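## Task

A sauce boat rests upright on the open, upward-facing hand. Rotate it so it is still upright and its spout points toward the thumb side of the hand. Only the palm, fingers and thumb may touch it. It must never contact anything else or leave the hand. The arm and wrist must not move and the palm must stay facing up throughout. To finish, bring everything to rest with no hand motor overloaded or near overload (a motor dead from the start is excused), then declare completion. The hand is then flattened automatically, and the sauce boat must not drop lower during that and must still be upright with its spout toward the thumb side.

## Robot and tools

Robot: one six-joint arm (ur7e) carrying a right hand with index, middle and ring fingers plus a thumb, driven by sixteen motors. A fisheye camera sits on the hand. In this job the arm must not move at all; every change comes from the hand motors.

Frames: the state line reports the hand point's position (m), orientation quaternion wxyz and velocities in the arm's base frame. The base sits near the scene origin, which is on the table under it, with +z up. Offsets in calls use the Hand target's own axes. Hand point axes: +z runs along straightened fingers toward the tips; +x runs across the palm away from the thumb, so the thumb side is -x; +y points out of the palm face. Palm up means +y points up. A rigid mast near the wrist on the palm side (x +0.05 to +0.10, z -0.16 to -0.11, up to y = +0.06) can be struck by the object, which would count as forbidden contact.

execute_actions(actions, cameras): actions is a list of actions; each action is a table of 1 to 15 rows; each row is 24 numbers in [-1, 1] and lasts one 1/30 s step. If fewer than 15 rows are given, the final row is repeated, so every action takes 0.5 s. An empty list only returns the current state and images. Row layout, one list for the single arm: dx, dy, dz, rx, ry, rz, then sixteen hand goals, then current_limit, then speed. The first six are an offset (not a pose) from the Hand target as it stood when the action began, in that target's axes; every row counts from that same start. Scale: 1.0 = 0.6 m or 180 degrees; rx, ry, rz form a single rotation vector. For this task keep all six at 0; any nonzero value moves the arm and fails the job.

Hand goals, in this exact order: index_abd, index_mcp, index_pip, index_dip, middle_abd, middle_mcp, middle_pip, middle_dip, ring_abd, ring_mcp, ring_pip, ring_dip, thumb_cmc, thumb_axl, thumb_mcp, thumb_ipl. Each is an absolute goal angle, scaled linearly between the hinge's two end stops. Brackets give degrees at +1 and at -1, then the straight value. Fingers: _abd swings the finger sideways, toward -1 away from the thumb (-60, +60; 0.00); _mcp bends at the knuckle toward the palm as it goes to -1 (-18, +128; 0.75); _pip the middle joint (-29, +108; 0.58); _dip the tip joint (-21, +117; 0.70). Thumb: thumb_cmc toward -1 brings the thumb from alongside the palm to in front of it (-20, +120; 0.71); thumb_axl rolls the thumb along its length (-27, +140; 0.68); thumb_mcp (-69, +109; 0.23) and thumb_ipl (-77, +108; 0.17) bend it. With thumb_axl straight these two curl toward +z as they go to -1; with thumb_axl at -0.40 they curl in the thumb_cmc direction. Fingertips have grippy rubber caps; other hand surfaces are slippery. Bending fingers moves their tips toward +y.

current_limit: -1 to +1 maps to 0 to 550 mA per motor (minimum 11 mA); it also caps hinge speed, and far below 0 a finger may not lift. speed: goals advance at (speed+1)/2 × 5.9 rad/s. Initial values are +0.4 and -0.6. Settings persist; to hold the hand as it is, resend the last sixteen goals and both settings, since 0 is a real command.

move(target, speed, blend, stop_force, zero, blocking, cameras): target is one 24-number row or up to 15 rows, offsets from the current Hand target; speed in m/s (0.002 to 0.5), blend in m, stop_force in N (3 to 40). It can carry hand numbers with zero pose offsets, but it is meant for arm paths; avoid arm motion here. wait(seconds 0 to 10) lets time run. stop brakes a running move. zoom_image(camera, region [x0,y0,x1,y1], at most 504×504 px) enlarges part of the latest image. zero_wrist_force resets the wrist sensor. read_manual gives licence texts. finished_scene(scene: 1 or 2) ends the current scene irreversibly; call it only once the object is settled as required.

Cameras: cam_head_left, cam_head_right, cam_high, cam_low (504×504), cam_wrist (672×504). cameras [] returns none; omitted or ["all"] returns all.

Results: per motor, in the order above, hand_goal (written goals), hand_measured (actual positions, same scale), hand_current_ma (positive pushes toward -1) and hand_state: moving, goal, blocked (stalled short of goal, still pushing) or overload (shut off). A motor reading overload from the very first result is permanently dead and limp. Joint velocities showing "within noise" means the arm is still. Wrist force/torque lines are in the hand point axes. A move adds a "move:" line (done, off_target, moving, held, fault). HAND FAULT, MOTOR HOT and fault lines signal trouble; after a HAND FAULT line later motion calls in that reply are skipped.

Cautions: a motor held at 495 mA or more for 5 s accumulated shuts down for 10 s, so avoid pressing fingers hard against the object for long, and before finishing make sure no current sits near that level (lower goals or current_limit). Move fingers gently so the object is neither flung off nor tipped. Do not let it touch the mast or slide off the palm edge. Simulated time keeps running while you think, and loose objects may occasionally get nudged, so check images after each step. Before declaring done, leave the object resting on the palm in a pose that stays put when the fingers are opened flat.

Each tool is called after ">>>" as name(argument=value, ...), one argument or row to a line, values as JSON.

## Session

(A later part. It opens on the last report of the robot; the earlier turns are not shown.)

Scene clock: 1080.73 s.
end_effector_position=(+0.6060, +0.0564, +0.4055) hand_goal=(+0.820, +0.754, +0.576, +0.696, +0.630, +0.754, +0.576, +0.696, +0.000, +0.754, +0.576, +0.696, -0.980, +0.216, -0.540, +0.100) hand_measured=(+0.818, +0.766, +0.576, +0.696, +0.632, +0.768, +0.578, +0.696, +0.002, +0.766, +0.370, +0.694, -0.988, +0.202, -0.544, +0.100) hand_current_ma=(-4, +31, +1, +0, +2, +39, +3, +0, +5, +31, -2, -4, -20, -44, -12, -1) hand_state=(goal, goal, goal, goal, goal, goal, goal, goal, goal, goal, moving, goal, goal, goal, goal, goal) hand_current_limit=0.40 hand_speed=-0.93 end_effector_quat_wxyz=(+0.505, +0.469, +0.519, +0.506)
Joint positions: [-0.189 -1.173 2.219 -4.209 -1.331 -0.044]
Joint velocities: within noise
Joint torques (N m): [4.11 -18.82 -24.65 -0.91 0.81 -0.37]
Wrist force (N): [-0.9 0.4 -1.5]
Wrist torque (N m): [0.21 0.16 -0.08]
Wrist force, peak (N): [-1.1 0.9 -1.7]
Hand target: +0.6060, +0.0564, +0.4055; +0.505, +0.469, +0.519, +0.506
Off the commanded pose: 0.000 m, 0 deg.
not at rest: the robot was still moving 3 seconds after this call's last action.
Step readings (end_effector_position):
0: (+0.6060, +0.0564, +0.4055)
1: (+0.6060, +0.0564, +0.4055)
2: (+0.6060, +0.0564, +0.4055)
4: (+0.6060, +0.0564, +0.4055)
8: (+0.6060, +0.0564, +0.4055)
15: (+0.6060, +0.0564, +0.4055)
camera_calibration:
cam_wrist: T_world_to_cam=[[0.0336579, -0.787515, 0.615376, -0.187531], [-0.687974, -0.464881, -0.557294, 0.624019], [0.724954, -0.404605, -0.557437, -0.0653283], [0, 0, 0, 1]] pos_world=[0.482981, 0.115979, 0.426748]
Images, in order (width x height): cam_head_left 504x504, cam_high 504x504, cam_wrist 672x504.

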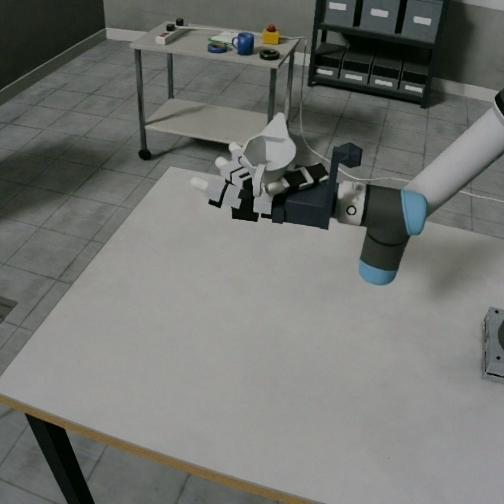

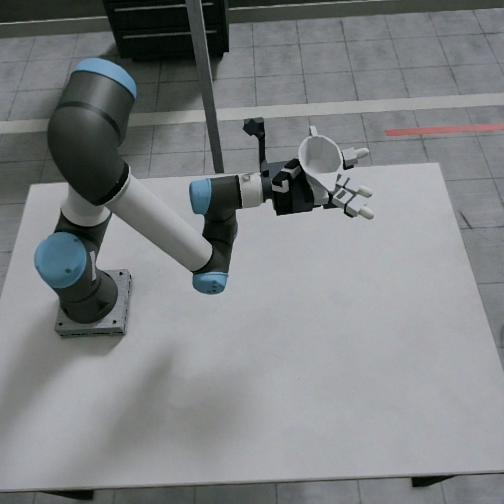

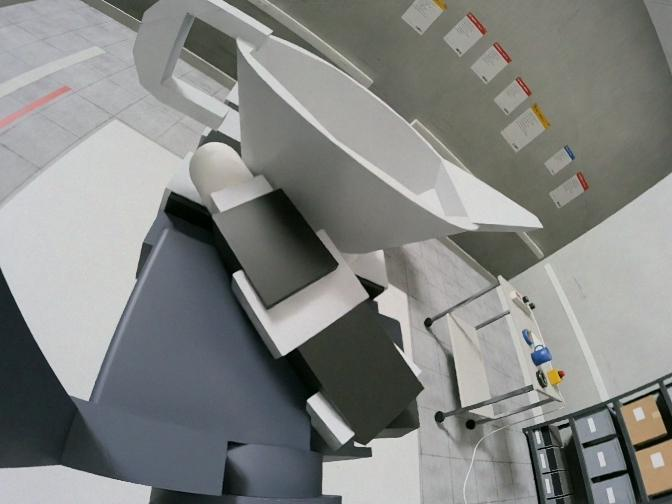

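>>> execute_actions(
  actions=[
    [[0,0,0,0,0,0,0.82,0.754,0.576,0.696,0.30,0.754,0.576,0.696,0.0,0.754,0.576,0.696,-0.98,0.215,-0.54,0.10,0.4,-0.94]],
  ],
  cameras=[],
)

>>> zoom_image(
  camera="cam_high",
  region=[265, 120, 365, 220],
)

>>> wait(
  seconds=0.5,
  cameras=["cam_high","cam_wrist"],
)

>>> zoom_image(
  camera="cam_high",
  region=[265, 120, 365, 220],
)

Scene clock: 1090.77 s.
end_effector_position=(+0.6060, +0.0564, +0.4055) hand_goal=(+0.820, +0.754, +0.576, +0.696, +0.300, +0.754, +0.576, +0.696, +0.000, +0.754, +0.576, +0.696, -0.980, +0.216, -0.540, +0.100) hand_measured=(+0.818, +0.766, +0.576, +0.696, +0.304, +0.768, +0.578, +0.696, +0.002, +0.766, +0.576, +0.694, -0.988, +0.210, -0.544, +0.100) hand_current_ma=(-4, +31, +1, +0, +6, +39, +3, +0, +5, +31, +1, -4, -20, -19, -12, -1) hand_state=(goal, goal, goal, goal, goal, goal, goal, goal, goal, goal, goal, goal, goal, goal, goal, goal) hand_current_limit=0.40 hand_speed=-0.94 end_effector_quat_wxyz=(+0.505, +0.469, +0.519, +0.506)
Joint positions: [-0.189 -1.173 2.219 -4.209 -1.331 -0.044]
Joint velocities: within noise
Joint torques (N m): [4.44 -19.02 -24.85 -1 0.82 -0.54]
Wrist force (N): [-0.8 0.5 -1.4]
Wrist torque (N m): [0.20 0.15 -0.09]
Wrist force, peak (N): [-0.9 1.1 -1.8]
Hand target: +0.6060, +0.0564, +0.4055; +0.505, +0.469, +0.519, +0.506
Off the commanded pose: 0.000 m, 0 deg.
Step readings (end_effector_position):
0: (+0.6060, +0.0564, +0.4055)
1: (+0.6060, +0.0564, +0.4055)
2: (+0.6060, +0.0564, +0.4055)
4: (+0.6060, +0.0564, +0.4055)
8: (+0.6060, +0.0564, +0.4055)
15: (+0.6060, +0.0564, +0.4055)
No camera images: "cameras" was empty.

Scaled by 5.040 from the camera's 504x504 image, which has a finer 720x720 frame.

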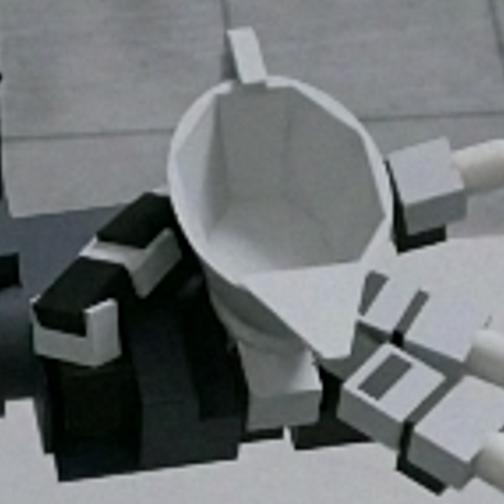

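Scene clock: 1091.27 s.
end_effector_position=(+0.6060, +0.0564, +0.4055) hand_goal=(+0.820, +0.754, +0.576, +0.696, +0.300, +0.754, +0.576, +0.696, +0.000, +0.754, +0.576, +0.696, -0.980, +0.216, -0.540, +0.100) hand_measured=(+0.818, +0.766, +0.576, +0.696, +0.304, +0.768, +0.578, +0.696, +0.002, +0.766, +0.576, +0.694, -0.988, +0.210, -0.544, +0.100) hand_current_ma=(-4, +31, +1, +0, +6, +39, +3, +0, +5, +31, +1, -4, -20, -19, -12, -1) hand_state=(goal, goal, goal, goal, goal, goal, goal, goal, goal, goal, goal, goal, goal, goal, goal, goal) hand_current_limit=0.40 hand_speed=-0.94 end_effector_quat_wxyz=(+0.505, +0.469, +0.519, +0.506)
Joint positions: [-0.189 -1.173 2.219 -4.209 -1.331 -0.044]
Joint velocities: within noise
Joint torques (N m): [4.43 -19.39 -25.71 -1.04 0.97 -0.54]
Wrist force (N): [-0.7 0.7 -1.7]
Wrist torque (N m): [0.27 0.14 -0.07]
Wrist force, peak (N): [-1.0 0.7 -1.7]
Hand target: +0.6060, +0.0564, +0.4055; +0.505, +0.469, +0.519, +0.506
Off the commanded pose: 0.000 m, 0 deg.
wait: 0.50 s; at rest by 0.17 s
camera_calibration:
cam_wrist: T_world_to_cam=[[0.0336581, -0.787515, 0.615376, -0.187531], [-0.687974, -0.464882, -0.557294, 0.624019], [0.724954, -0.404605, -0.557437, -0.0653283], [0, 0, 0, 1]] pos_world=[0.482981, 0.115979, 0.426748]
Images, in order (width x height): cam_high 504x504, cam_wrist 672x504.

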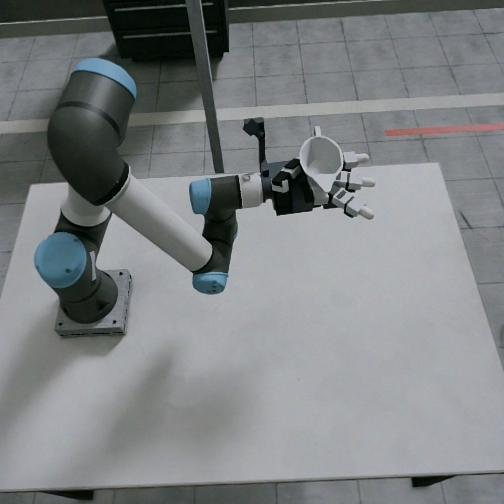

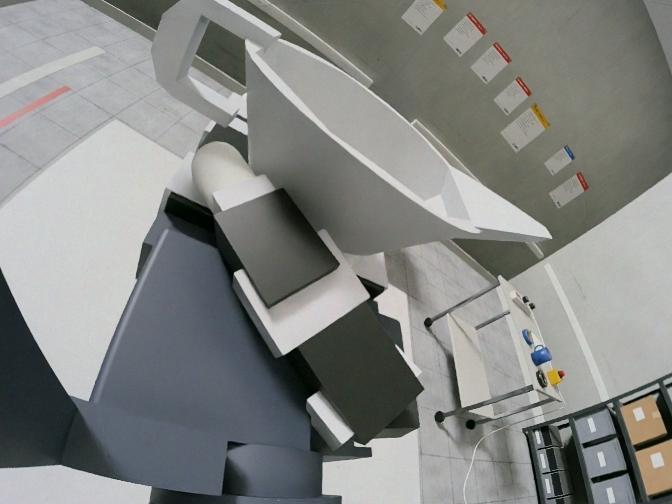

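Scaled by 5.040 from the camera's 504x504 image, which has a finer 720x720 frame.

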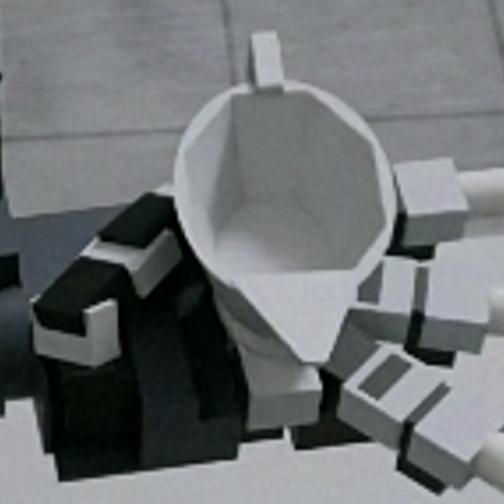

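>>> execute_actions(
  actions=[
    [[0,0,0,0,0,0,0.82,0.754,0.576,0.696,0.30,0.754,0.576,0.696,0.0,0.754,0.576,0.696,-0.98,0.0,-0.54,0.10,0.4,-0.94]],
  ],
  cameras=["cam_high","cam_wrist"],
)

>>> zoom_image(
  camera="cam_high",
  region=[265, 120, 365, 220],
)

Scene clock: 1125.00 s.
end_effector_position=(+0.6060, +0.0564, +0.4055) hand_goal=(+0.820, +0.754, +0.576, +0.696, +0.300, +0.754, +0.576, +0.696, +0.000, +0.754, +0.576, +0.696, -0.980, +0.000, -0.540, +0.100) hand_measured=(+0.818, +0.766, +0.576, +0.696, +0.304, +0.768, +0.578, +0.696, +0.002, +0.766, +0.576, +0.694, -0.962, +0.020, -0.530, +0.104) hand_current_ma=(-4, +31, +1, +0, +5, +39, +3, +0, +5, +31, +1, -4, +52, +67, +34, +10) hand_state=(goal, goal, goal, goal, goal, goal, goal, goal, goal, goal, goal, goal, goal, goal, goal, goal) hand_current_limit=0.40 hand_speed=-0.94 end_effector_quat_wxyz=(+0.505, +0.469, +0.519, +0.506)
Joint positions: [-0.189 -1.173 2.219 -4.209 -1.331 -0.044]
Joint velocities: within noise
Joint torques (N m): [4.93 -19.94 -24.84 -1.18 0.95 -0.85]
Wrist force (N): [-0.7 0.7 -1.7]
Wrist torque (N m): [0.26 0.13 -0.07]
Wrist force, peak (N): [-1.3 0.6 -1.9]
Hand target: +0.6060, +0.0564, +0.4055; +0.505, +0.469, +0.519, +0.506
Off the commanded pose: 0.000 m, 0 deg.
Step readings (end_effector_position):
0: (+0.6060, +0.0564, +0.4055)
1: (+0.6060, +0.0564, +0.4055)
2: (+0.6060, +0.0564, +0.4055)
4: (+0.6060, +0.0564, +0.4055)
8: (+0.6060, +0.0564, +0.4055)
15: (+0.6060, +0.0564, +0.4055)
camera_calibration:
cam_wrist: T_world_to_cam=[[0.033658, -0.787515, 0.615376, -0.187531], [-0.687974, -0.464881, -0.557294, 0.624019], [0.724954, -0.404605, -0.557437, -0.0653283], [0, 0, 0, 1]] pos_world=[0.482981, 0.115979, 0.426748]
Images, in order (width x height): cam_high 504x504, cam_wrist 672x504.

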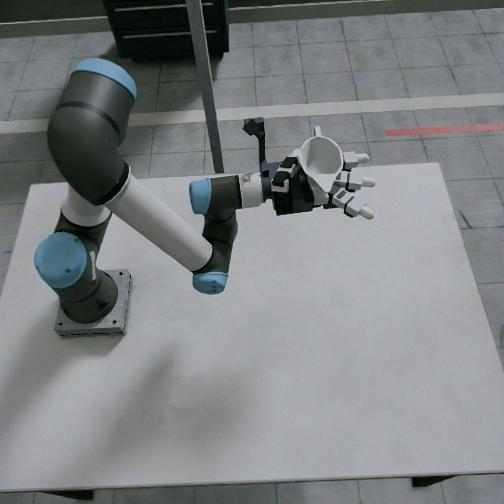

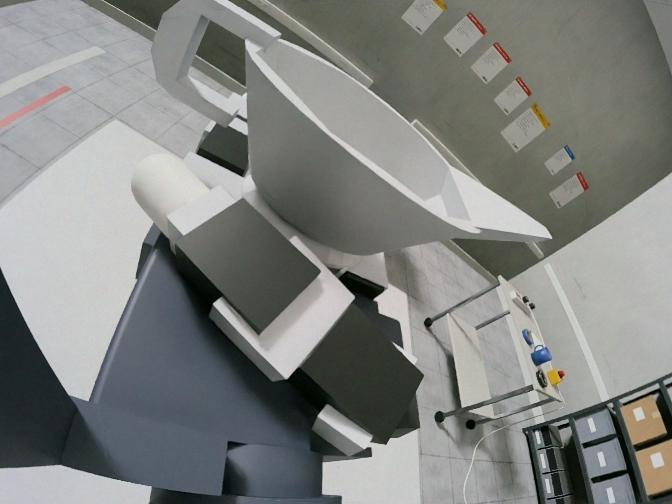

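Scaled by 5.040 from the camera's 504x504 image, which has a finer 720x720 frame.

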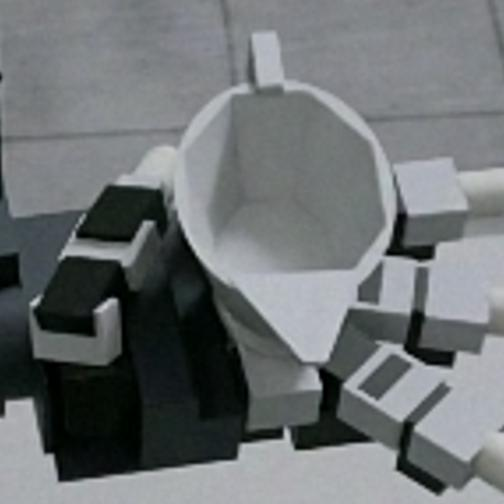

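>>> execute_actions(
  actions=[
    [[0,0,0,0,0,0,0.82,0.754,0.576,0.696,0.30,0.754,0.576,0.696,0.0,0.754,0.576,0.696,-0.98,-0.35,-0.35,0.15,0.4,-0.93]],
  ],
  cameras=[],
)

>>> wait(
  seconds=1.5,
  cameras=["cam_high","cam_wrist"],
)

Scene clock: 1139.63 s.
end_effector_position=(+0.6060, +0.0564, +0.4055) hand_goal=(+0.820, +0.754, +0.576, +0.696, +0.300, +0.754, +0.576, +0.696, +0.000, +0.754, +0.576, +0.696, -0.980, -0.350, -0.350, +0.150) hand_measured=(+0.818, +0.766, +0.576, +0.696, +0.304, +0.768, +0.578, +0.696, +0.002, +0.766, +0.576, +0.694, -0.986, -0.348, -0.362, +0.146) hand_current_ma=(-4, +31, +1, +0, +5, +39, +3, +0, +5, +31, +1, -4, -15, +4, -42, -15) hand_state=(goal, goal, goal, goal, goal, goal, goal, goal, goal, goal, goal, goal, goal, goal, goal, goal) hand_current_limit=0.40 hand_speed=-0.93 end_effector_quat_wxyz=(+0.505, +0.469, +0.519, +0.506)
Joint positions: [-0.189 -1.173 2.219 -4.209 -1.331 -0.044]
Joint velocities: within noise
Joint torques (N m): [4.11 -20.43 -23.74 -1.17 0.97 -1.14]
Wrist force (N): [-0.9 0.9 -1.6]
Wrist torque (N m): [0.24 0.16 -0.09]
Wrist force, peak (N): [-0.8 0.7 -2.1]
Hand target: +0.6060, +0.0564, +0.4055; +0.505, +0.469, +0.519, +0.506
Off the commanded pose: 0.000 m, 0 deg.
Step readings (end_effector_position):
0: (+0.6060, +0.0564, +0.4055)
1: (+0.6060, +0.0564, +0.4055)
2: (+0.6060, +0.0564, +0.4055)
4: (+0.6060, +0.0564, +0.4055)
8: (+0.6060, +0.0564, +0.4055)
15: (+0.6060, +0.0564, +0.4055)
No camera images: "cameras" was empty.

Scene clock: 1141.13 s.
end_effector_position=(+0.6060, +0.0564, +0.4055) hand_goal=(+0.820, +0.754, +0.576, +0.696, +0.300, +0.754, +0.576, +0.696, +0.000, +0.754, +0.576, +0.696, -0.980, -0.350, -0.350, +0.150) hand_measured=(+0.818, +0.766, +0.576, +0.696, +0.304, +0.768, +0.578, +0.696, +0.002, +0.766, +0.576, +0.694, -0.986, -0.348, -0.362, +0.146) hand_current_ma=(-4, +31, +1, +0, +5, +39, +3, +0, +5, +31, +1, -4, -15, +4, -42, -15) hand_state=(goal, goal, goal, goal, goal, goal, goal, goal, goal, goal, goal, goal, goal, goal, goal, goal) hand_current_limit=0.40 hand_speed=-0.93 end_effector_quat_wxyz=(+0.505, +0.469, +0.519, +0.506)
Joint positions: [-0.189 -1.173 2.219 -4.209 -1.331 -0.044]
Joint velocities: within noise
Joint torques (N m): [4.79 -19.23 -24.67 -1.08 0.96 -1.07]
Wrist force (N): [-0.7 0.7 -1.5]
Wrist torque (N m): [0.23 0.13 -0.08]
Wrist force, peak (N): [-1.2 0.8 -1.9]
Hand target: +0.6060, +0.0564, +0.4055; +0.505, +0.469, +0.519, +0.506
Off the commanded pose: 0.000 m, 0 deg.
wait: 1.50 s; at rest by 0.17 s
camera_calibration:
cam_wrist: T_world_to_cam=[[0.033658, -0.787515, 0.615376, -0.187531], [-0.687974, -0.464881, -0.557294, 0.624019], [0.724954, -0.404605, -0.557437, -0.0653283], [0, 0, 0, 1]] pos_world=[0.482981, 0.115979, 0.426748]
Images, in order (width x height): cam_high 504x504, cam_wrist 672x504.

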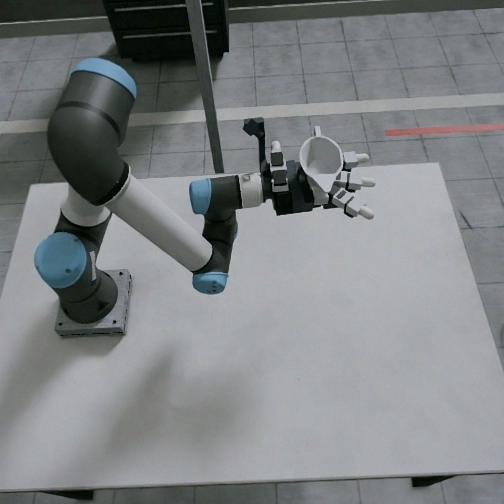

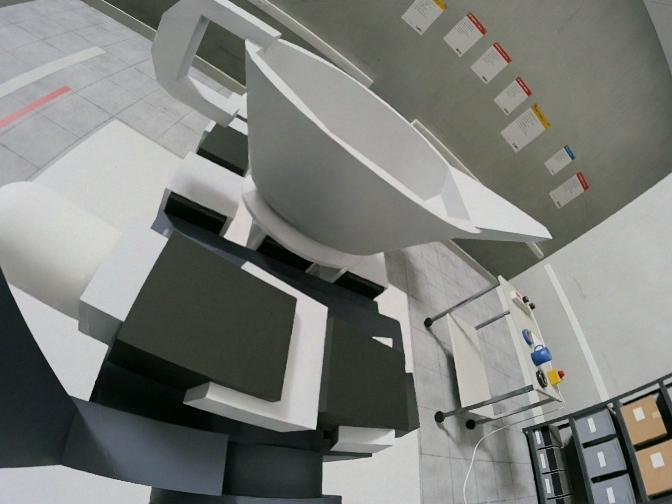

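>>> execute_actions(
  actions=[
    [[0,0,0,0,0,0,0.82,0.754,0.576,0.696,0.30,0.754,0.576,0.696,0.0,0.754,0.576,0.696,0.0,-0.35,0.23,0.17,0.4,-0.88]],
  ],
  cameras=[],
)

>>> wait(
  seconds=2,
  cameras=[],
)

>>> execute_actions(
  actions=[
    [[0,0,0,0,0,0,0.82,0.754,0.576,0.696,0.0,0.754,0.576,0.696,0.0,0.754,0.576,0.696,0.28,0.68,0.23,0.17,0.4,-0.94]],
  ],
  cameras=[],
)

>>> wait(
  seconds=4,
  cameras=["cam_high","cam_head_left","cam_wrist"],
)

>>> zoom_image(
  camera="cam_high",
  region=[265, 120, 365, 220],
)

>>> zoom_image(
  camera="cam_head_left",
  region=[215, 105, 325, 215],
)

Scene clock: 1165.10 s.
end_effector_position=(+0.6060, +0.0564, +0.4055) hand_goal=(+0.820, +0.754, +0.576, +0.696, +0.300, +0.754, +0.576, +0.696, +0.000, +0.754, +0.576, +0.696, +0.000, -0.350, +0.230, +0.170) hand_measured=(+0.818, +0.766, +0.576, +0.696, +0.304, +0.768, +0.578, +0.696, +0.002, +0.766, +0.576, +0.694, +0.004, -0.348, +0.232, +0.170) hand_current_ma=(-4, +31, +1, +0, +5, +39, +3, +0, +5, +31, +1, -4, +14, +4, +3, -2) hand_state=(goal, goal, goal, goal, goal, goal, goal, goal, goal, goal, goal, goal, moving, goal, goal, goal) hand_current_limit=0.40 hand_speed=-0.88 end_effector_quat_wxyz=(+0.505, +0.469, +0.519, +0.506)
Joint positions: [-0.189 -1.173 2.219 -4.209 -1.331 -0.044]
Joint velocities: within noise
Joint torques (N m): [4.18 -20.29 -24.44 -1.2 1.12 -1.22]
Wrist force (N): [-0.9 0.7 -1.4]
Wrist torque (N m): [0.20 0.16 0.00]
Wrist force, peak (N): [-0.6 1.0 -2.1]
Hand target: +0.6060, +0.0564, +0.4055; +0.505, +0.469, +0.519, +0.506
Off the commanded pose: 0.000 m, 0 deg.
not at rest: the robot was still moving 3 seconds after this call's last action.
Step readings (end_effector_position):
0: (+0.6060, +0.0564, +0.4055)
1: (+0.6060, +0.0564, +0.4055)
2: (+0.6060, +0.0564, +0.4055)
4: (+0.6060, +0.0564, +0.4055)
8: (+0.6060, +0.0564, +0.4055)
15: (+0.6060, +0.0564, +0.4055)
No camera images: "cameras" was empty.

Scene clock: 1167.10 s.
end_effector_position=(+0.6060, +0.0564, +0.4055) hand_goal=(+0.820, +0.754, +0.576, +0.696, +0.300, +0.754, +0.576, +0.696, +0.000, +0.754, +0.576, +0.696, +0.000, -0.350, +0.230, +0.170) hand_measured=(+0.818, +0.766, +0.576, +0.696, +0.304, +0.768, +0.578, +0.696, +0.002, +0.766, +0.576, +0.694, +0.006, -0.348, +0.232, +0.170) hand_current_ma=(-4, +31, +1, +0, +5, +39, +3, +0, +5, +31, +1, -4, +11, +4, +3, -2) hand_state=(goal, goal, goal, goal, goal, goal, goal, goal, goal, goal, goal, goal, goal, goal, goal, goal) hand_current_limit=0.40 hand_speed=-0.88 end_effector_quat_wxyz=(+0.505, +0.469, +0.519, +0.506)
Joint positions: [-0.189 -1.173 2.219 -4.209 -1.331 -0.044]
Joint velocities: within noise
Joint torques (N m): [5.81 -19.84 -24.12 -1.22 0.99 -1.21]
Wrist force (N): [-0.8 0.8 -1.7]
Wrist torque (N m): [0.24 0.15 0.01]
Wrist force, peak (N): [-0.9 1.0 -1.9]
Hand target: +0.6060, +0.0564, +0.4055; +0.505, +0.469, +0.519, +0.506
Off the commanded pose: 0.000 m, 0 deg.
wait: 2.00 s; at rest by 0.17 s
No camera images: "cameras" was empty.

Scene clock: 1170.60 s.
end_effector_position=(+0.6060, +0.0564, +0.4055) hand_goal=(+0.820, +0.754, +0.576, +0.696, +0.000, +0.754, +0.576, +0.696, +0.000, +0.754, +0.576, +0.696, +0.280, +0.680, +0.230, +0.170) hand_measured=(+0.818, +0.766, +0.576, +0.696, +0.004, +0.768, +0.578, +0.696, +0.002, +0.766, +0.576, +0.694, +0.288, +0.062, +0.232, +0.170) hand_current_ma=(-4, +31, +1, +0, +6, +39, +3, +0, +5, +31, +1, -4, +19, -9, +5, -1) hand_state=(goal, goal, goal, goal, goal, goal, goal, goal, goal, goal, goal, goal, goal, moving, goal, goal) hand_current_limit=0.40 hand_speed=-0.94 end_effector_quat_wxyz=(+0.505, +0.469, +0.519, +0.506)
Joint positions: [-0.189 -1.173 2.219 -4.209 -1.331 -0.044]
Joint velocities: within noise
Joint torques (N m): [3.88 -19.96 -24.42 -1.31 1.05 -0.99]
Wrist force (N): [-0.6 0.8 -1.7]
Wrist torque (N m): [0.24 0.13 0.03]
Wrist force, peak (N): [-0.8 0.9 -2.1]
Hand target: +0.6060, +0.0564, +0.4055; +0.505, +0.469, +0.519, +0.506
Off the commanded pose: 0.000 m, 0 deg.
not at rest: the robot was still moving 3 seconds after this call's last action.
Step readings (end_effector_position):
0: (+0.6060, +0.0564, +0.4055)
1: (+0.6060, +0.0564, +0.4055)
2: (+0.6060, +0.0564, +0.4055)
4: (+0.6060, +0.0564, +0.4055)
8: (+0.6060, +0.0564, +0.4055)
15: (+0.6060, +0.0564, +0.4055)
No camera images: "cameras" was empty.

Scene clock: 1174.60 s.
end_effector_position=(+0.6060, +0.0564, +0.4055) hand_goal=(+0.820, +0.754, +0.576, +0.696, +0.000, +0.754, +0.576, +0.696, +0.000, +0.754, +0.576, +0.696, +0.280, +0.680, +0.230, +0.170) hand_measured=(+0.818, +0.766, +0.576, +0.696, +0.004, +0.768, +0.578, +0.696, +0.002, +0.766, +0.576, +0.694, +0.288, +0.548, +0.232, +0.170) hand_current_ma=(-4, +31, +1, +0, +6, +39, +3, +0, +5, +31, +1, -4, +19, -10, +5, -1) hand_state=(goal, goal, goal, goal, goal, goal, goal, goal, goal, goal, goal, goal, goal, moving, goal, goal) hand_current_limit=0.40 hand_speed=-0.94 end_effector_quat_wxyz=(+0.505, +0.469, +0.519, +0.506)
Joint positions: [-0.189 -1.173 2.219 -4.209 -1.331 -0.044]
Joint velocities: within noise
Joint torques (N m): [3.98 -20.52 -23.54 -1.28 1.11 -1.09]
Wrist force (N): [-1.0 0.8 -1.8]
Wrist torque (N m): [0.26 0.18 0.00]
Wrist force, peak (N): [-1.0 1.0 -2.0]
Hand target: +0.6060, +0.0564, +0.4055; +0.505, +0.469, +0.519, +0.506
Off the commanded pose: 0.000 m, 0 deg.
wait: 4.00 s; no rest
camera_calibration:
cam_wrist: T_world_to_cam=[[0.0336578, -0.787515, 0.615376, -0.187531], [-0.687974, -0.464882, -0.557294, 0.624019], [0.724954, -0.404606, -0.557437, -0.0653284], [0, 0, 0, 1]] pos_world=[0.482981, 0.115979, 0.426748]
Images, in order (width x height): cam_head_left 504x504, cam_high 504x504, cam_wrist 672x504.

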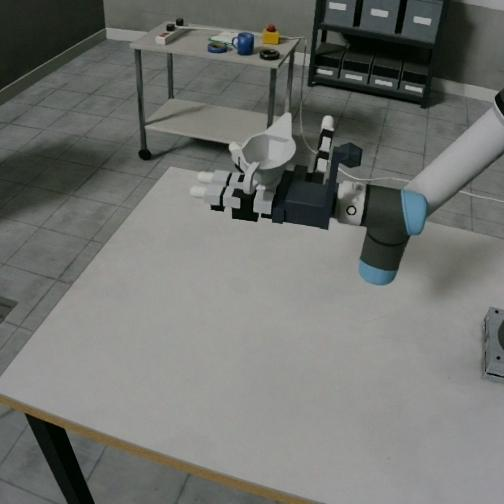

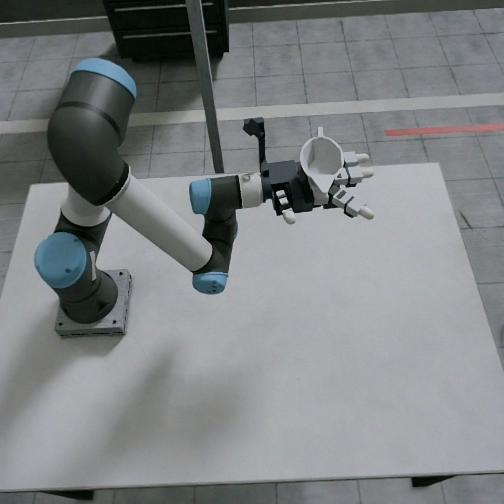

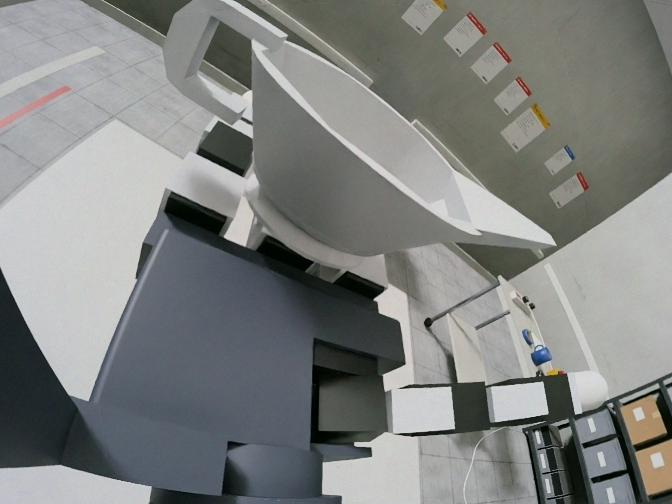

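Scaled by 5.040 from the camera's 504x504 image, which has a finer 720x720 frame.

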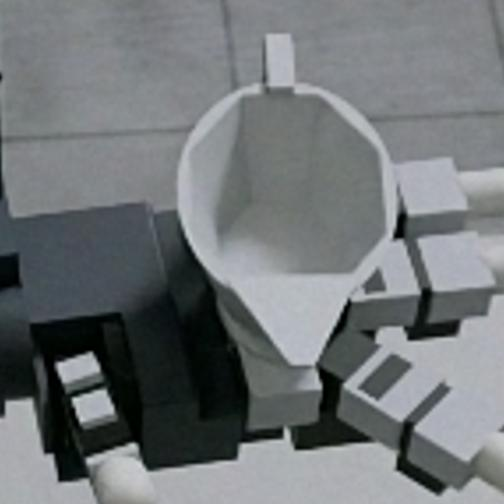

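Scaled by 4.582 from the camera's 504x504 image, which has a finer 720x720 frame.

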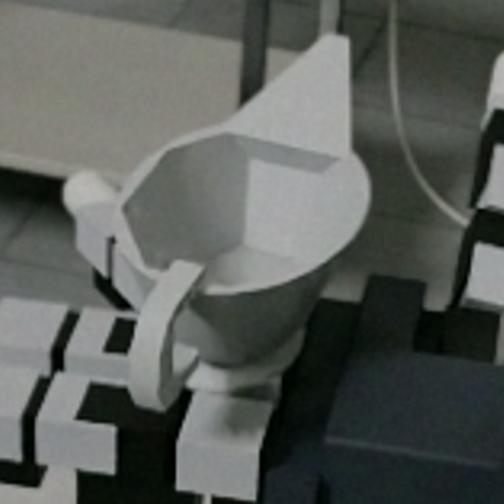

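>>> execute_actions(
  actions=[
    [[0,0,0,0,0,0,0.40,0.754,0.576,0.696,0.0,0.754,0.576,0.696,0.0,0.754,0.576,0.696,0.28,0.68,0.23,0.17,0.4,-0.94]],
  ],
  cameras=[],
)

>>> wait(
  seconds=1,
  cameras=["cam_high","cam_head_left"],
)

>>> zoom_image(
  camera="cam_high",
  region=[265, 120, 365, 220],
)

Scene clock: 1187.20 s.
end_effector_position=(+0.6060, +0.0564, +0.4055) hand_goal=(+0.400, +0.754, +0.576, +0.696, +0.000, +0.754, +0.576, +0.696, +0.000, +0.754, +0.576, +0.696, +0.280, +0.680, +0.230, +0.170) hand_measured=(+0.402, +0.766, +0.576, +0.696, +0.004, +0.768, +0.578, +0.696, +0.002, +0.766, +0.576, +0.694, +0.288, +0.678, +0.232, +0.170) hand_current_ma=(+4, +31, +1, +0, +6, +39, +3, +0, +5, +31, +1, -4, +19, -5, +4, -1) hand_state=(goal, goal, goal, goal, goal, goal, goal, goal, goal, goal, goal, goal, goal, goal, goal, goal) hand_current_limit=0.40 hand_speed=-0.94 end_effector_quat_wxyz=(+0.505, +0.469, +0.519, +0.506)
Joint positions: [-0.189 -1.173 2.219 -4.209 -1.331 -0.044]
Joint velocities: within noise
Joint torques (N m): [5.51 -20.53 -23.54 -1.27 1.25 -0.46]
Wrist force (N): [-0.7 0.7 -1.6]
Wrist torque (N m): [0.24 0.14 0.02]
Wrist force, peak (N): [-0.7 1.2 -2.0]
Hand target: +0.6060, +0.0564, +0.4055; +0.505, +0.469, +0.519, +0.506
Off the commanded pose: 0.000 m, 0 deg.
Step readings (end_effector_position):
0: (+0.6060, +0.0564, +0.4055)
1: (+0.6060, +0.0564, +0.4055)
2: (+0.6060, +0.0564, +0.4055)
4: (+0.6060, +0.0564, +0.4055)
8: (+0.6060, +0.0564, +0.4055)
15: (+0.6060, +0.0564, +0.4055)
No camera images: "cameras" was empty.

Scene clock: 1188.20 s.
end_effector_position=(+0.6060, +0.0564, +0.4055) hand_goal=(+0.400, +0.754, +0.576, +0.696, +0.000, +0.754, +0.576, +0.696, +0.000, +0.754, +0.576, +0.696, +0.280, +0.680, +0.230, +0.170) hand_measured=(+0.402, +0.766, +0.576, +0.696, +0.004, +0.768, +0.578, +0.696, +0.002, +0.766, +0.576, +0.694, +0.288, +0.678, +0.232, +0.170) hand_current_ma=(+4, +31, +1, +0, +6, +39, +3, +0, +5, +31, +1, -4, +19, -5, +4, -1) hand_state=(goal, goal, goal, goal, goal, goal, goal, goal, goal, goal, goal, goal, goal, goal, goal, goal) hand_current_limit=0.40 hand_speed=-0.94 end_effector_quat_wxyz=(+0.505, +0.469, +0.519, +0.506)
Joint positions: [-0.189 -1.173 2.219 -4.209 -1.331 -0.044]
Joint velocities: within noise
Joint torques (N m): [4.49 -20.53 -23.79 -1.1 1.04 -0.4]
Wrist force (N): [-0.9 0.5 -2.0]
Wrist torque (N m): [0.24 0.17 -0.01]
Wrist force, peak (N): [-1.2 0.8 -2.2]
Hand target: +0.6060, +0.0564, +0.4055; +0.505, +0.469, +0.519, +0.506
Off the commanded pose: 0.000 m, 0 deg.
wait: 1.00 s; at rest by 0.17 s
Images, in order (width x height): cam_head_left 504x504, cam_high 504x504.

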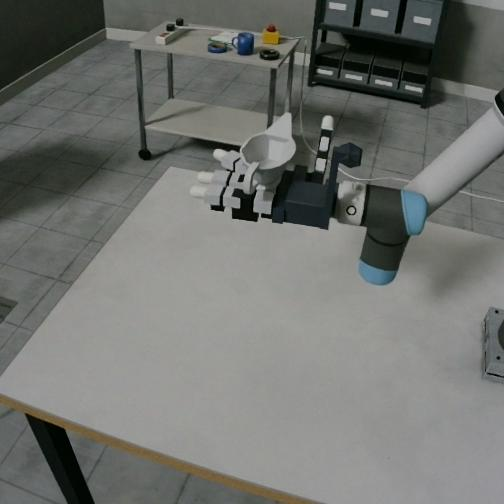

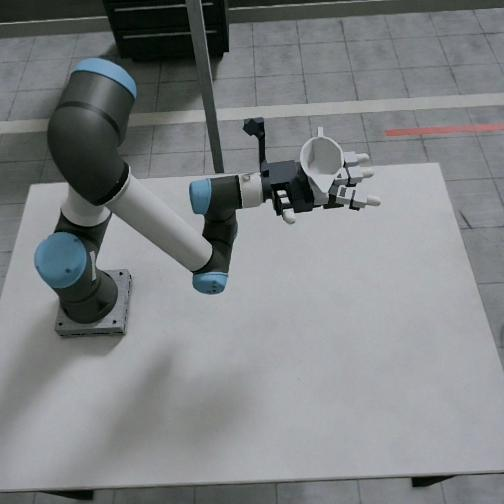

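Scaled by 5.040 from the camera's 504x504 image, which has a finer 720x720 frame.

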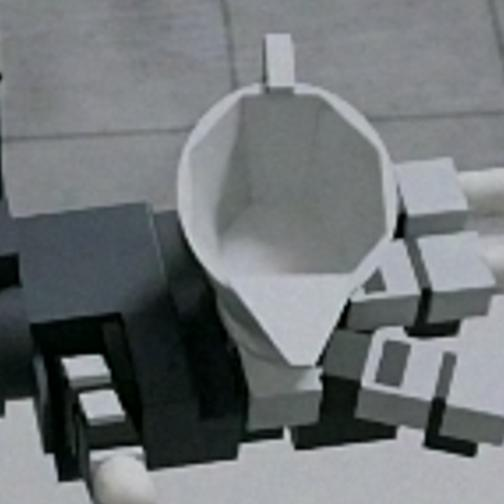

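>>> execute_actions(
  actions=[
    [[0,0,0,0,0,0,0.0,0.754,0.576,0.696,0.0,0.754,0.576,0.696,0.0,0.754,0.576,0.696,-0.286,0.68,0.23,0.17,0.4,-0.92]],
  ],
  cameras=[],
)

>>> wait(
  seconds=2,
  cameras=[],
)

>>> execute_actions(
  actions=[
    [[0,0,0,0,0,0,0.0,0.754,0.576,0.696,0.0,0.754,0.576,0.696,0.0,0.754,0.576,0.696,-0.286,0.68,0.23,-0.50,0.4,-0.93]],
  ],
  cameras=[],
)

>>> wait(
  seconds=3,
  cameras=["cam_high","cam_head_left","cam_wrist"],
)

>>> zoom_image(
  camera="cam_high",
  region=[265, 120, 365, 220],
)

>>> zoom_image(
  camera="cam_head_left",
  region=[215, 105, 325, 215],
)

Scene clock: 1253.67 s.
end_effector_position=(+0.6060, +0.0564, +0.4055) hand_goal=(+0.000, +0.754, +0.576, +0.696, +0.000, +0.754, +0.576, +0.696, +0.000, +0.754, +0.576, +0.696, -0.286, +0.680, +0.230, +0.170) hand_measured=(+0.002, +0.766, +0.576, +0.696, +0.002, +0.768, +0.578, +0.696, +0.002, +0.766, +0.576, +0.694, -0.274, +0.678, +0.232, +0.170) hand_current_ma=(+4, +31, +1, +0, +5, +39, +3, +0, +5, +31, +1, -4, +29, -5, +4, -1) hand_state=(goal, goal, goal, goal, goal, goal, goal, goal, goal, goal, goal, goal, goal, goal, goal, goal) hand_current_limit=0.40 hand_speed=-0.92 end_effector_quat_wxyz=(+0.505, +0.469, +0.519, +0.506)
Joint positions: [-0.189 -1.173 2.219 -4.209 -1.331 -0.044]
Joint velocities: within noise
Joint torques (N m): [4.37 -21.29 -18.67 -1.48 1.29 0.89]
Wrist force (N): [-0.8 0.8 -1.8]
Wrist torque (N m): [0.27 0.15 -0.03]
Wrist force, peak (N): [-1.2 0.8 -2.1]
Hand target: +0.6060, +0.0564, +0.4055; +0.505, +0.469, +0.519, +0.506
Off the commanded pose: 0.000 m, 0 deg.
Step readings (end_effector_position):
0: (+0.6060, +0.0564, +0.4055)
1: (+0.6060, +0.0564, +0.4055)
2: (+0.6060, +0.0564, +0.4055)
4: (+0.6060, +0.0564, +0.4055)
8: (+0.6060, +0.0564, +0.4055)
15: (+0.6060, +0.0564, +0.4055)
No camera images: "cameras" was empty.

Scene clock: 1255.67 s.
end_effector_position=(+0.6060, +0.0564, +0.4055) hand_goal=(+0.000, +0.754, +0.576, +0.696, +0.000, +0.754, +0.576, +0.696, +0.000, +0.754, +0.576, +0.696, -0.286, +0.680, +0.230, +0.170) hand_measured=(+0.002, +0.766, +0.576, +0.696, +0.002, +0.768, +0.578, +0.696, +0.002, +0.766, +0.576, +0.694, -0.274, +0.678, +0.232, +0.170) hand_current_ma=(+4, +31, +1, +0, +5, +39, +3, +0, +5, +31, +1, -4, +29, -5, +4, -1) hand_state=(goal, goal, goal, goal, goal, goal, goal, goal, goal, goal, goal, goal, goal, goal, goal, goal) hand_current_limit=0.40 hand_speed=-0.92 end_effector_quat_wxyz=(+0.505, +0.469, +0.519, +0.506)
Joint positions: [-0.189 -1.173 2.219 -4.209 -1.331 -0.044]
Joint velocities: within noise
Joint torques (N m): [3.63 -21.07 -18.99 -1.27 1.42 0.93]
Wrist force (N): [-0.8 0.9 -1.5]
Wrist torque (N m): [0.26 0.14 -0.04]
Wrist force, peak (N): [-0.7 0.9 -2.1]
Hand target: +0.6060, +0.0564, +0.4055; +0.505, +0.469, +0.519, +0.506
Off the commanded pose: 0.000 m, 0 deg.
wait: 2.00 s; at rest by 0.17 s
No camera images: "cameras" was empty.

Scene clock: 1259.17 s.
end_effector_position=(+0.6060, +0.0564, +0.4055) hand_goal=(+0.000, +0.754, +0.576, +0.696, +0.000, +0.754, +0.576, +0.696, +0.000, +0.754, +0.576, +0.696, -0.286, +0.680, +0.230, -0.500) hand_measured=(+0.002, +0.766, +0.576, +0.696, +0.002, +0.768, +0.578, +0.696, +0.002, +0.766, +0.576, +0.694, -0.274, +0.678, +0.232, -0.266) hand_current_ma=(+4, +31, +1, +0, +5, +39, +3, +0, +5, +31, +1, -4, +28, -4, +2, +7) hand_state=(goal, goal, goal, goal, goal, goal, goal, goal, goal, goal, goal, goal, goal, goal, goal, moving) hand_current_limit=0.40 hand_speed=-0.93 end_effector_quat_wxyz=(+0.505, +0.469, +0.519, +0.506)
Joint positions: [-0.189 -1.173 2.219 -4.209 -1.331 -0.044]
Joint velocities: within noise
Joint torques (N m): [3.94 -20.86 -19.14 -1.24 1.24 0.87]
Wrist force (N): [-0.4 0.8 -1.6]
Wrist torque (N m): [0.25 0.10 -0.01]
Wrist force, peak (N): [-0.9 0.8 -2.2]
Hand target: +0.6060, +0.0564, +0.4055; +0.505, +0.469, +0.519, +0.506
Off the commanded pose: 0.000 m, 0 deg.
not at rest: the robot was still moving 3 seconds after this call's last action.
Step readings (end_effector_position):
0: (+0.6060, +0.0564, +0.4055)
1: (+0.6060, +0.0564, +0.4055)
2: (+0.6060, +0.0564, +0.4055)
4: (+0.6060, +0.0564, +0.4055)
8: (+0.6060, +0.0564, +0.4055)
15: (+0.6060, +0.0564, +0.4055)
No camera images: "cameras" was empty.

Scene clock: 1262.17 s.
end_effector_position=(+0.6060, +0.0564, +0.4055) hand_goal=(+0.000, +0.754, +0.576, +0.696, +0.000, +0.754, +0.576, +0.696, +0.000, +0.754, +0.576, +0.696, -0.286, +0.680, +0.230, -0.500) hand_measured=(+0.002, +0.766, +0.576, +0.696, +0.002, +0.768, +0.578, +0.696, +0.002, +0.766, +0.576, +0.694, -0.276, +0.678, +0.230, -0.500) hand_current_ma=(+4, +31, +1, +0, +4, +39, +3, +0, +5, +31, +1, -4, +27, -4, +1, +1) hand_state=(goal, goal, goal, goal, goal, goal, goal, goal, goal, goal, goal, goal, goal, goal, goal, goal) hand_current_limit=0.40 hand_speed=-0.93 end_effector_quat_wxyz=(+0.505, +0.469, +0.519, +0.506)
Joint positions: [-0.189 -1.173 2.219 -4.209 -1.331 -0.044]
Joint velocities: within noise
Joint torques (N m): [4.41 -20.86 -19.35 -1.37 1.27 0.87]
Wrist force (N): [-0.8 0.7 -1.7]
Wrist torque (N m): [0.27 0.16 -0.05]
Wrist force, peak (N): [-1.1 0.8 -2.2]
Hand target: +0.6060, +0.0564, +0.4055; +0.505, +0.469, +0.519, +0.506
Off the commanded pose: 0.000 m, 0 deg.
wait: 3.00 s; at rest by 1.93 s
camera_calibration:
cam_wrist: T_world_to_cam=[[0.033658, -0.787515, 0.615376, -0.187531], [-0.687974, -0.464881, -0.557294, 0.624019], [0.724954, -0.404605, -0.557437, -0.0653283], [0, 0, 0, 1]] pos_world=[0.482981, 0.115979, 0.426748]
Images, in order (width x height): cam_head_left 504x504, cam_high 504x504, cam_wrist 672x504.

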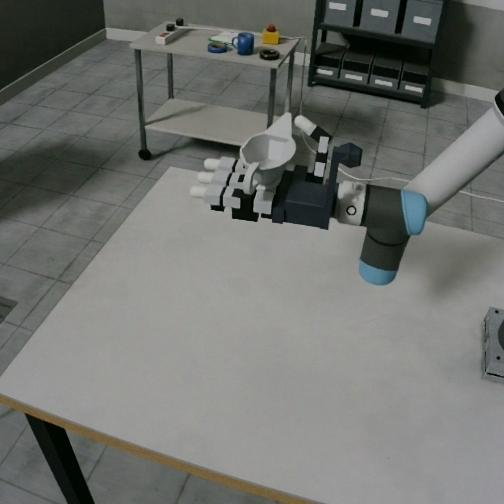

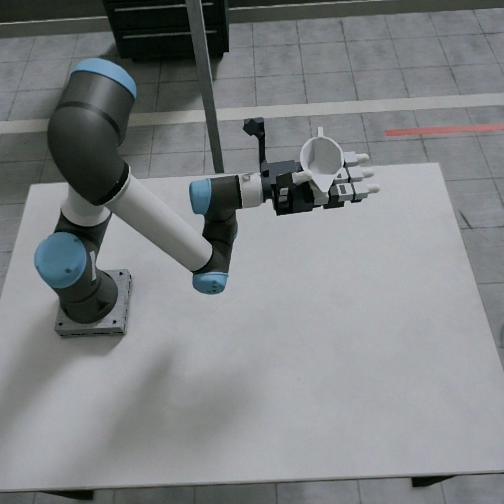

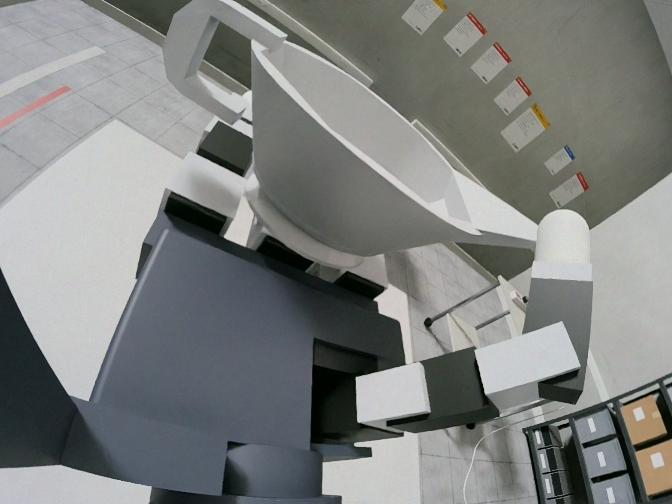

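Scaled by 5.040 from the camera's 504x504 image, which has a finer 720x720 frame.

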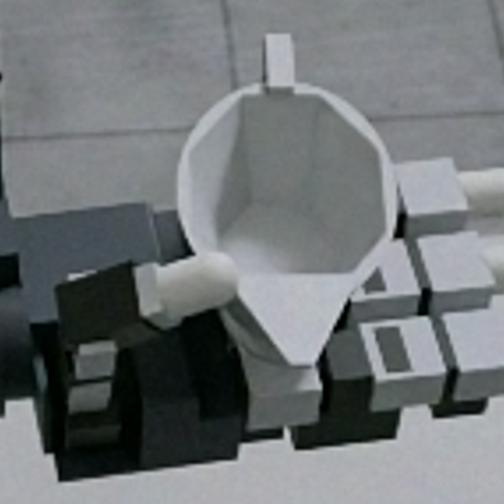

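Scaled by 4.582 from the camera's 504x504 image, which has a finer 720x720 frame.

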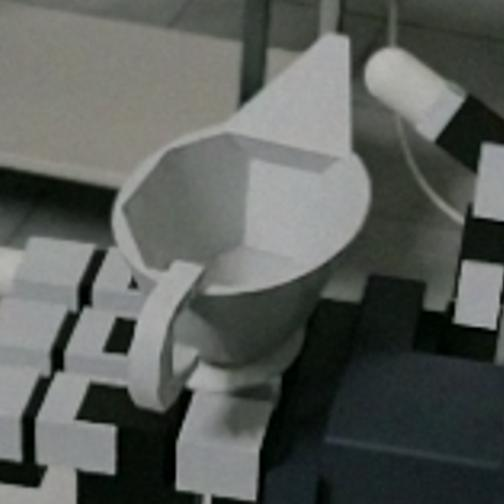

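>>> execute_actions(
  actions=[
    [[0,0,0,0,0,0,0.0,0.754,0.576,0.696,0.0,0.754,0.576,0.696,0.0,0.754,0.576,0.696,-0.286,0.68,0.23,-0.60,0.4,-0.95]],
  ],
)

>>> zoom_image(
  camera="cam_high",
  region=[265, 120, 365, 220],
)

>>> zoom_image(
  camera="cam_head_left",
  region=[215, 105, 325, 215],
)

Scene clock: 1292.50 s.
end_effector_position=(+0.6060, +0.0564, +0.4055) hand_goal=(+0.000, +0.754, +0.576, +0.696, +0.000, +0.754, +0.576, +0.696, +0.000, +0.754, +0.576, +0.696, -0.286, +0.680, +0.230, -0.600) hand_measured=(+0.002, +0.766, +0.576, +0.696, +0.002, +0.768, +0.578, +0.696, +0.002, +0.766, +0.576, +0.694, -0.276, +0.678, +0.230, -0.600) hand_current_ma=(+4, +31, +1, +0, +4, +39, +3, +0, +5, +31, +1, -4, +26, -4, +1, +1) hand_state=(goal, goal, goal, goal, goal, goal, goal, goal, goal, goal, goal, goal, goal, goal, goal, goal) hand_current_limit=0.40 hand_speed=-0.95 end_effector_quat_wxyz=(+0.505, +0.469, +0.519, +0.506)
Joint positions: [-0.189 -1.173 2.219 -4.209 -1.331 -0.044]
Joint velocities: within noise
Joint torques (N m): [3.05 -21.6 -17.54 -1.25 1.19 0.09]
Wrist force (N): [-0.9 0.8 -1.8]
Wrist torque (N m): [0.27 0.17 -0.06]
Wrist force, peak (N): [-0.9 1.1 -2.3]
Hand target: +0.6060, +0.0564, +0.4055; +0.505, +0.469, +0.519, +0.506
Off the commanded pose: 0.000 m, 0 deg.
Step readings (end_effector_position):
0: (+0.6060, +0.0564, +0.4055)
1: (+0.6060, +0.0564, +0.4055)
2: (+0.6060, +0.0564, +0.4055)
4: (+0.6060, +0.0564, +0.4055)
8: (+0.6060, +0.0564, +0.4055)
15: (+0.6060, +0.0564, +0.4055)
camera_calibration:
cam_wrist: T_world_to_cam=[[0.0336578, -0.787515, 0.615376, -0.187531], [-0.687974, -0.464881, -0.557295, 0.62402], [0.724955, -0.404605, -0.557437, -0.0653284], [0, 0, 0, 1]] pos_world=[0.482981, 0.115979, 0.426748]

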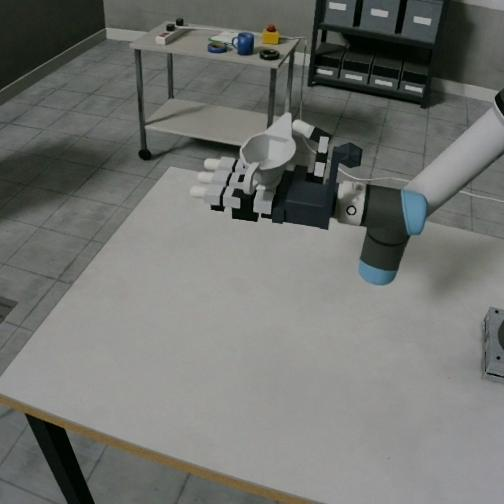

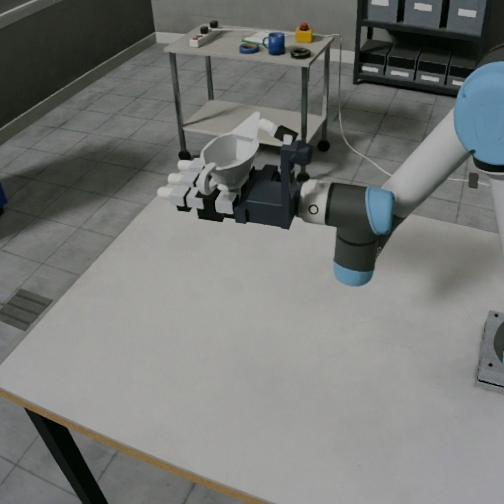

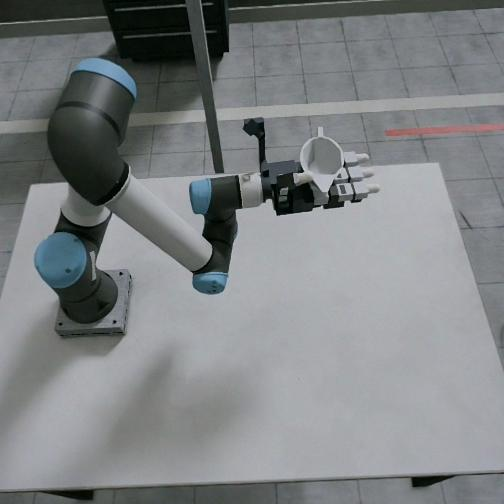

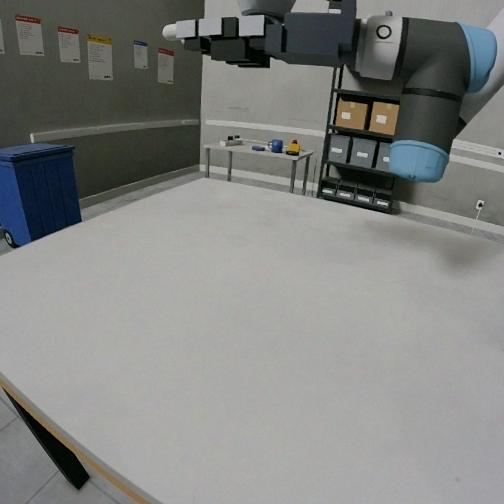

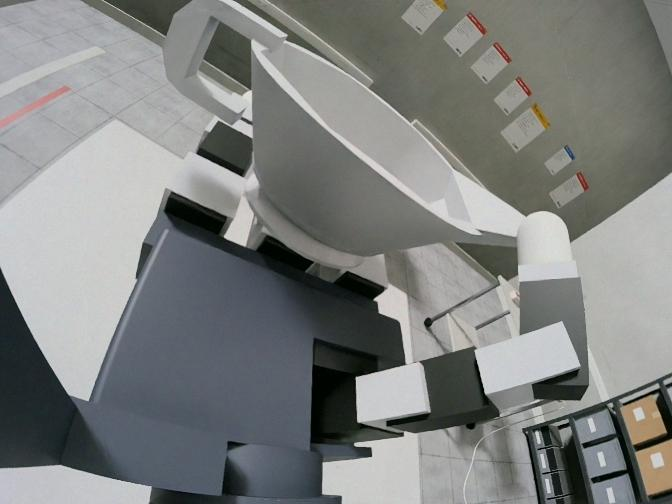

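Scaled by 5.040 from the camera's 504x504 image, which has a finer 720x720 frame.

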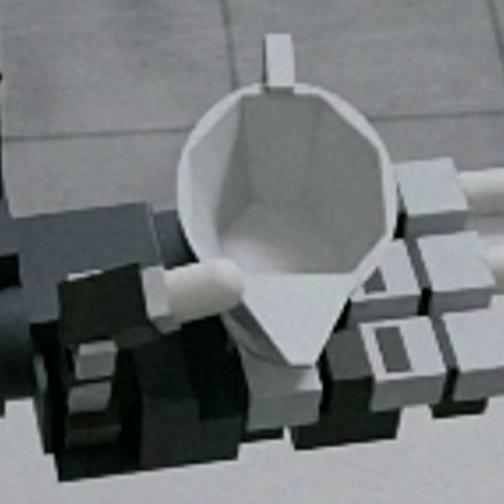

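Scaled by 4.582 from the camera's 504x504 image, which has a finer 720x720 frame.

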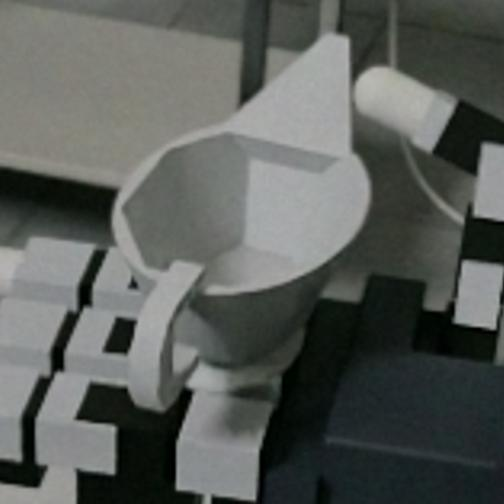

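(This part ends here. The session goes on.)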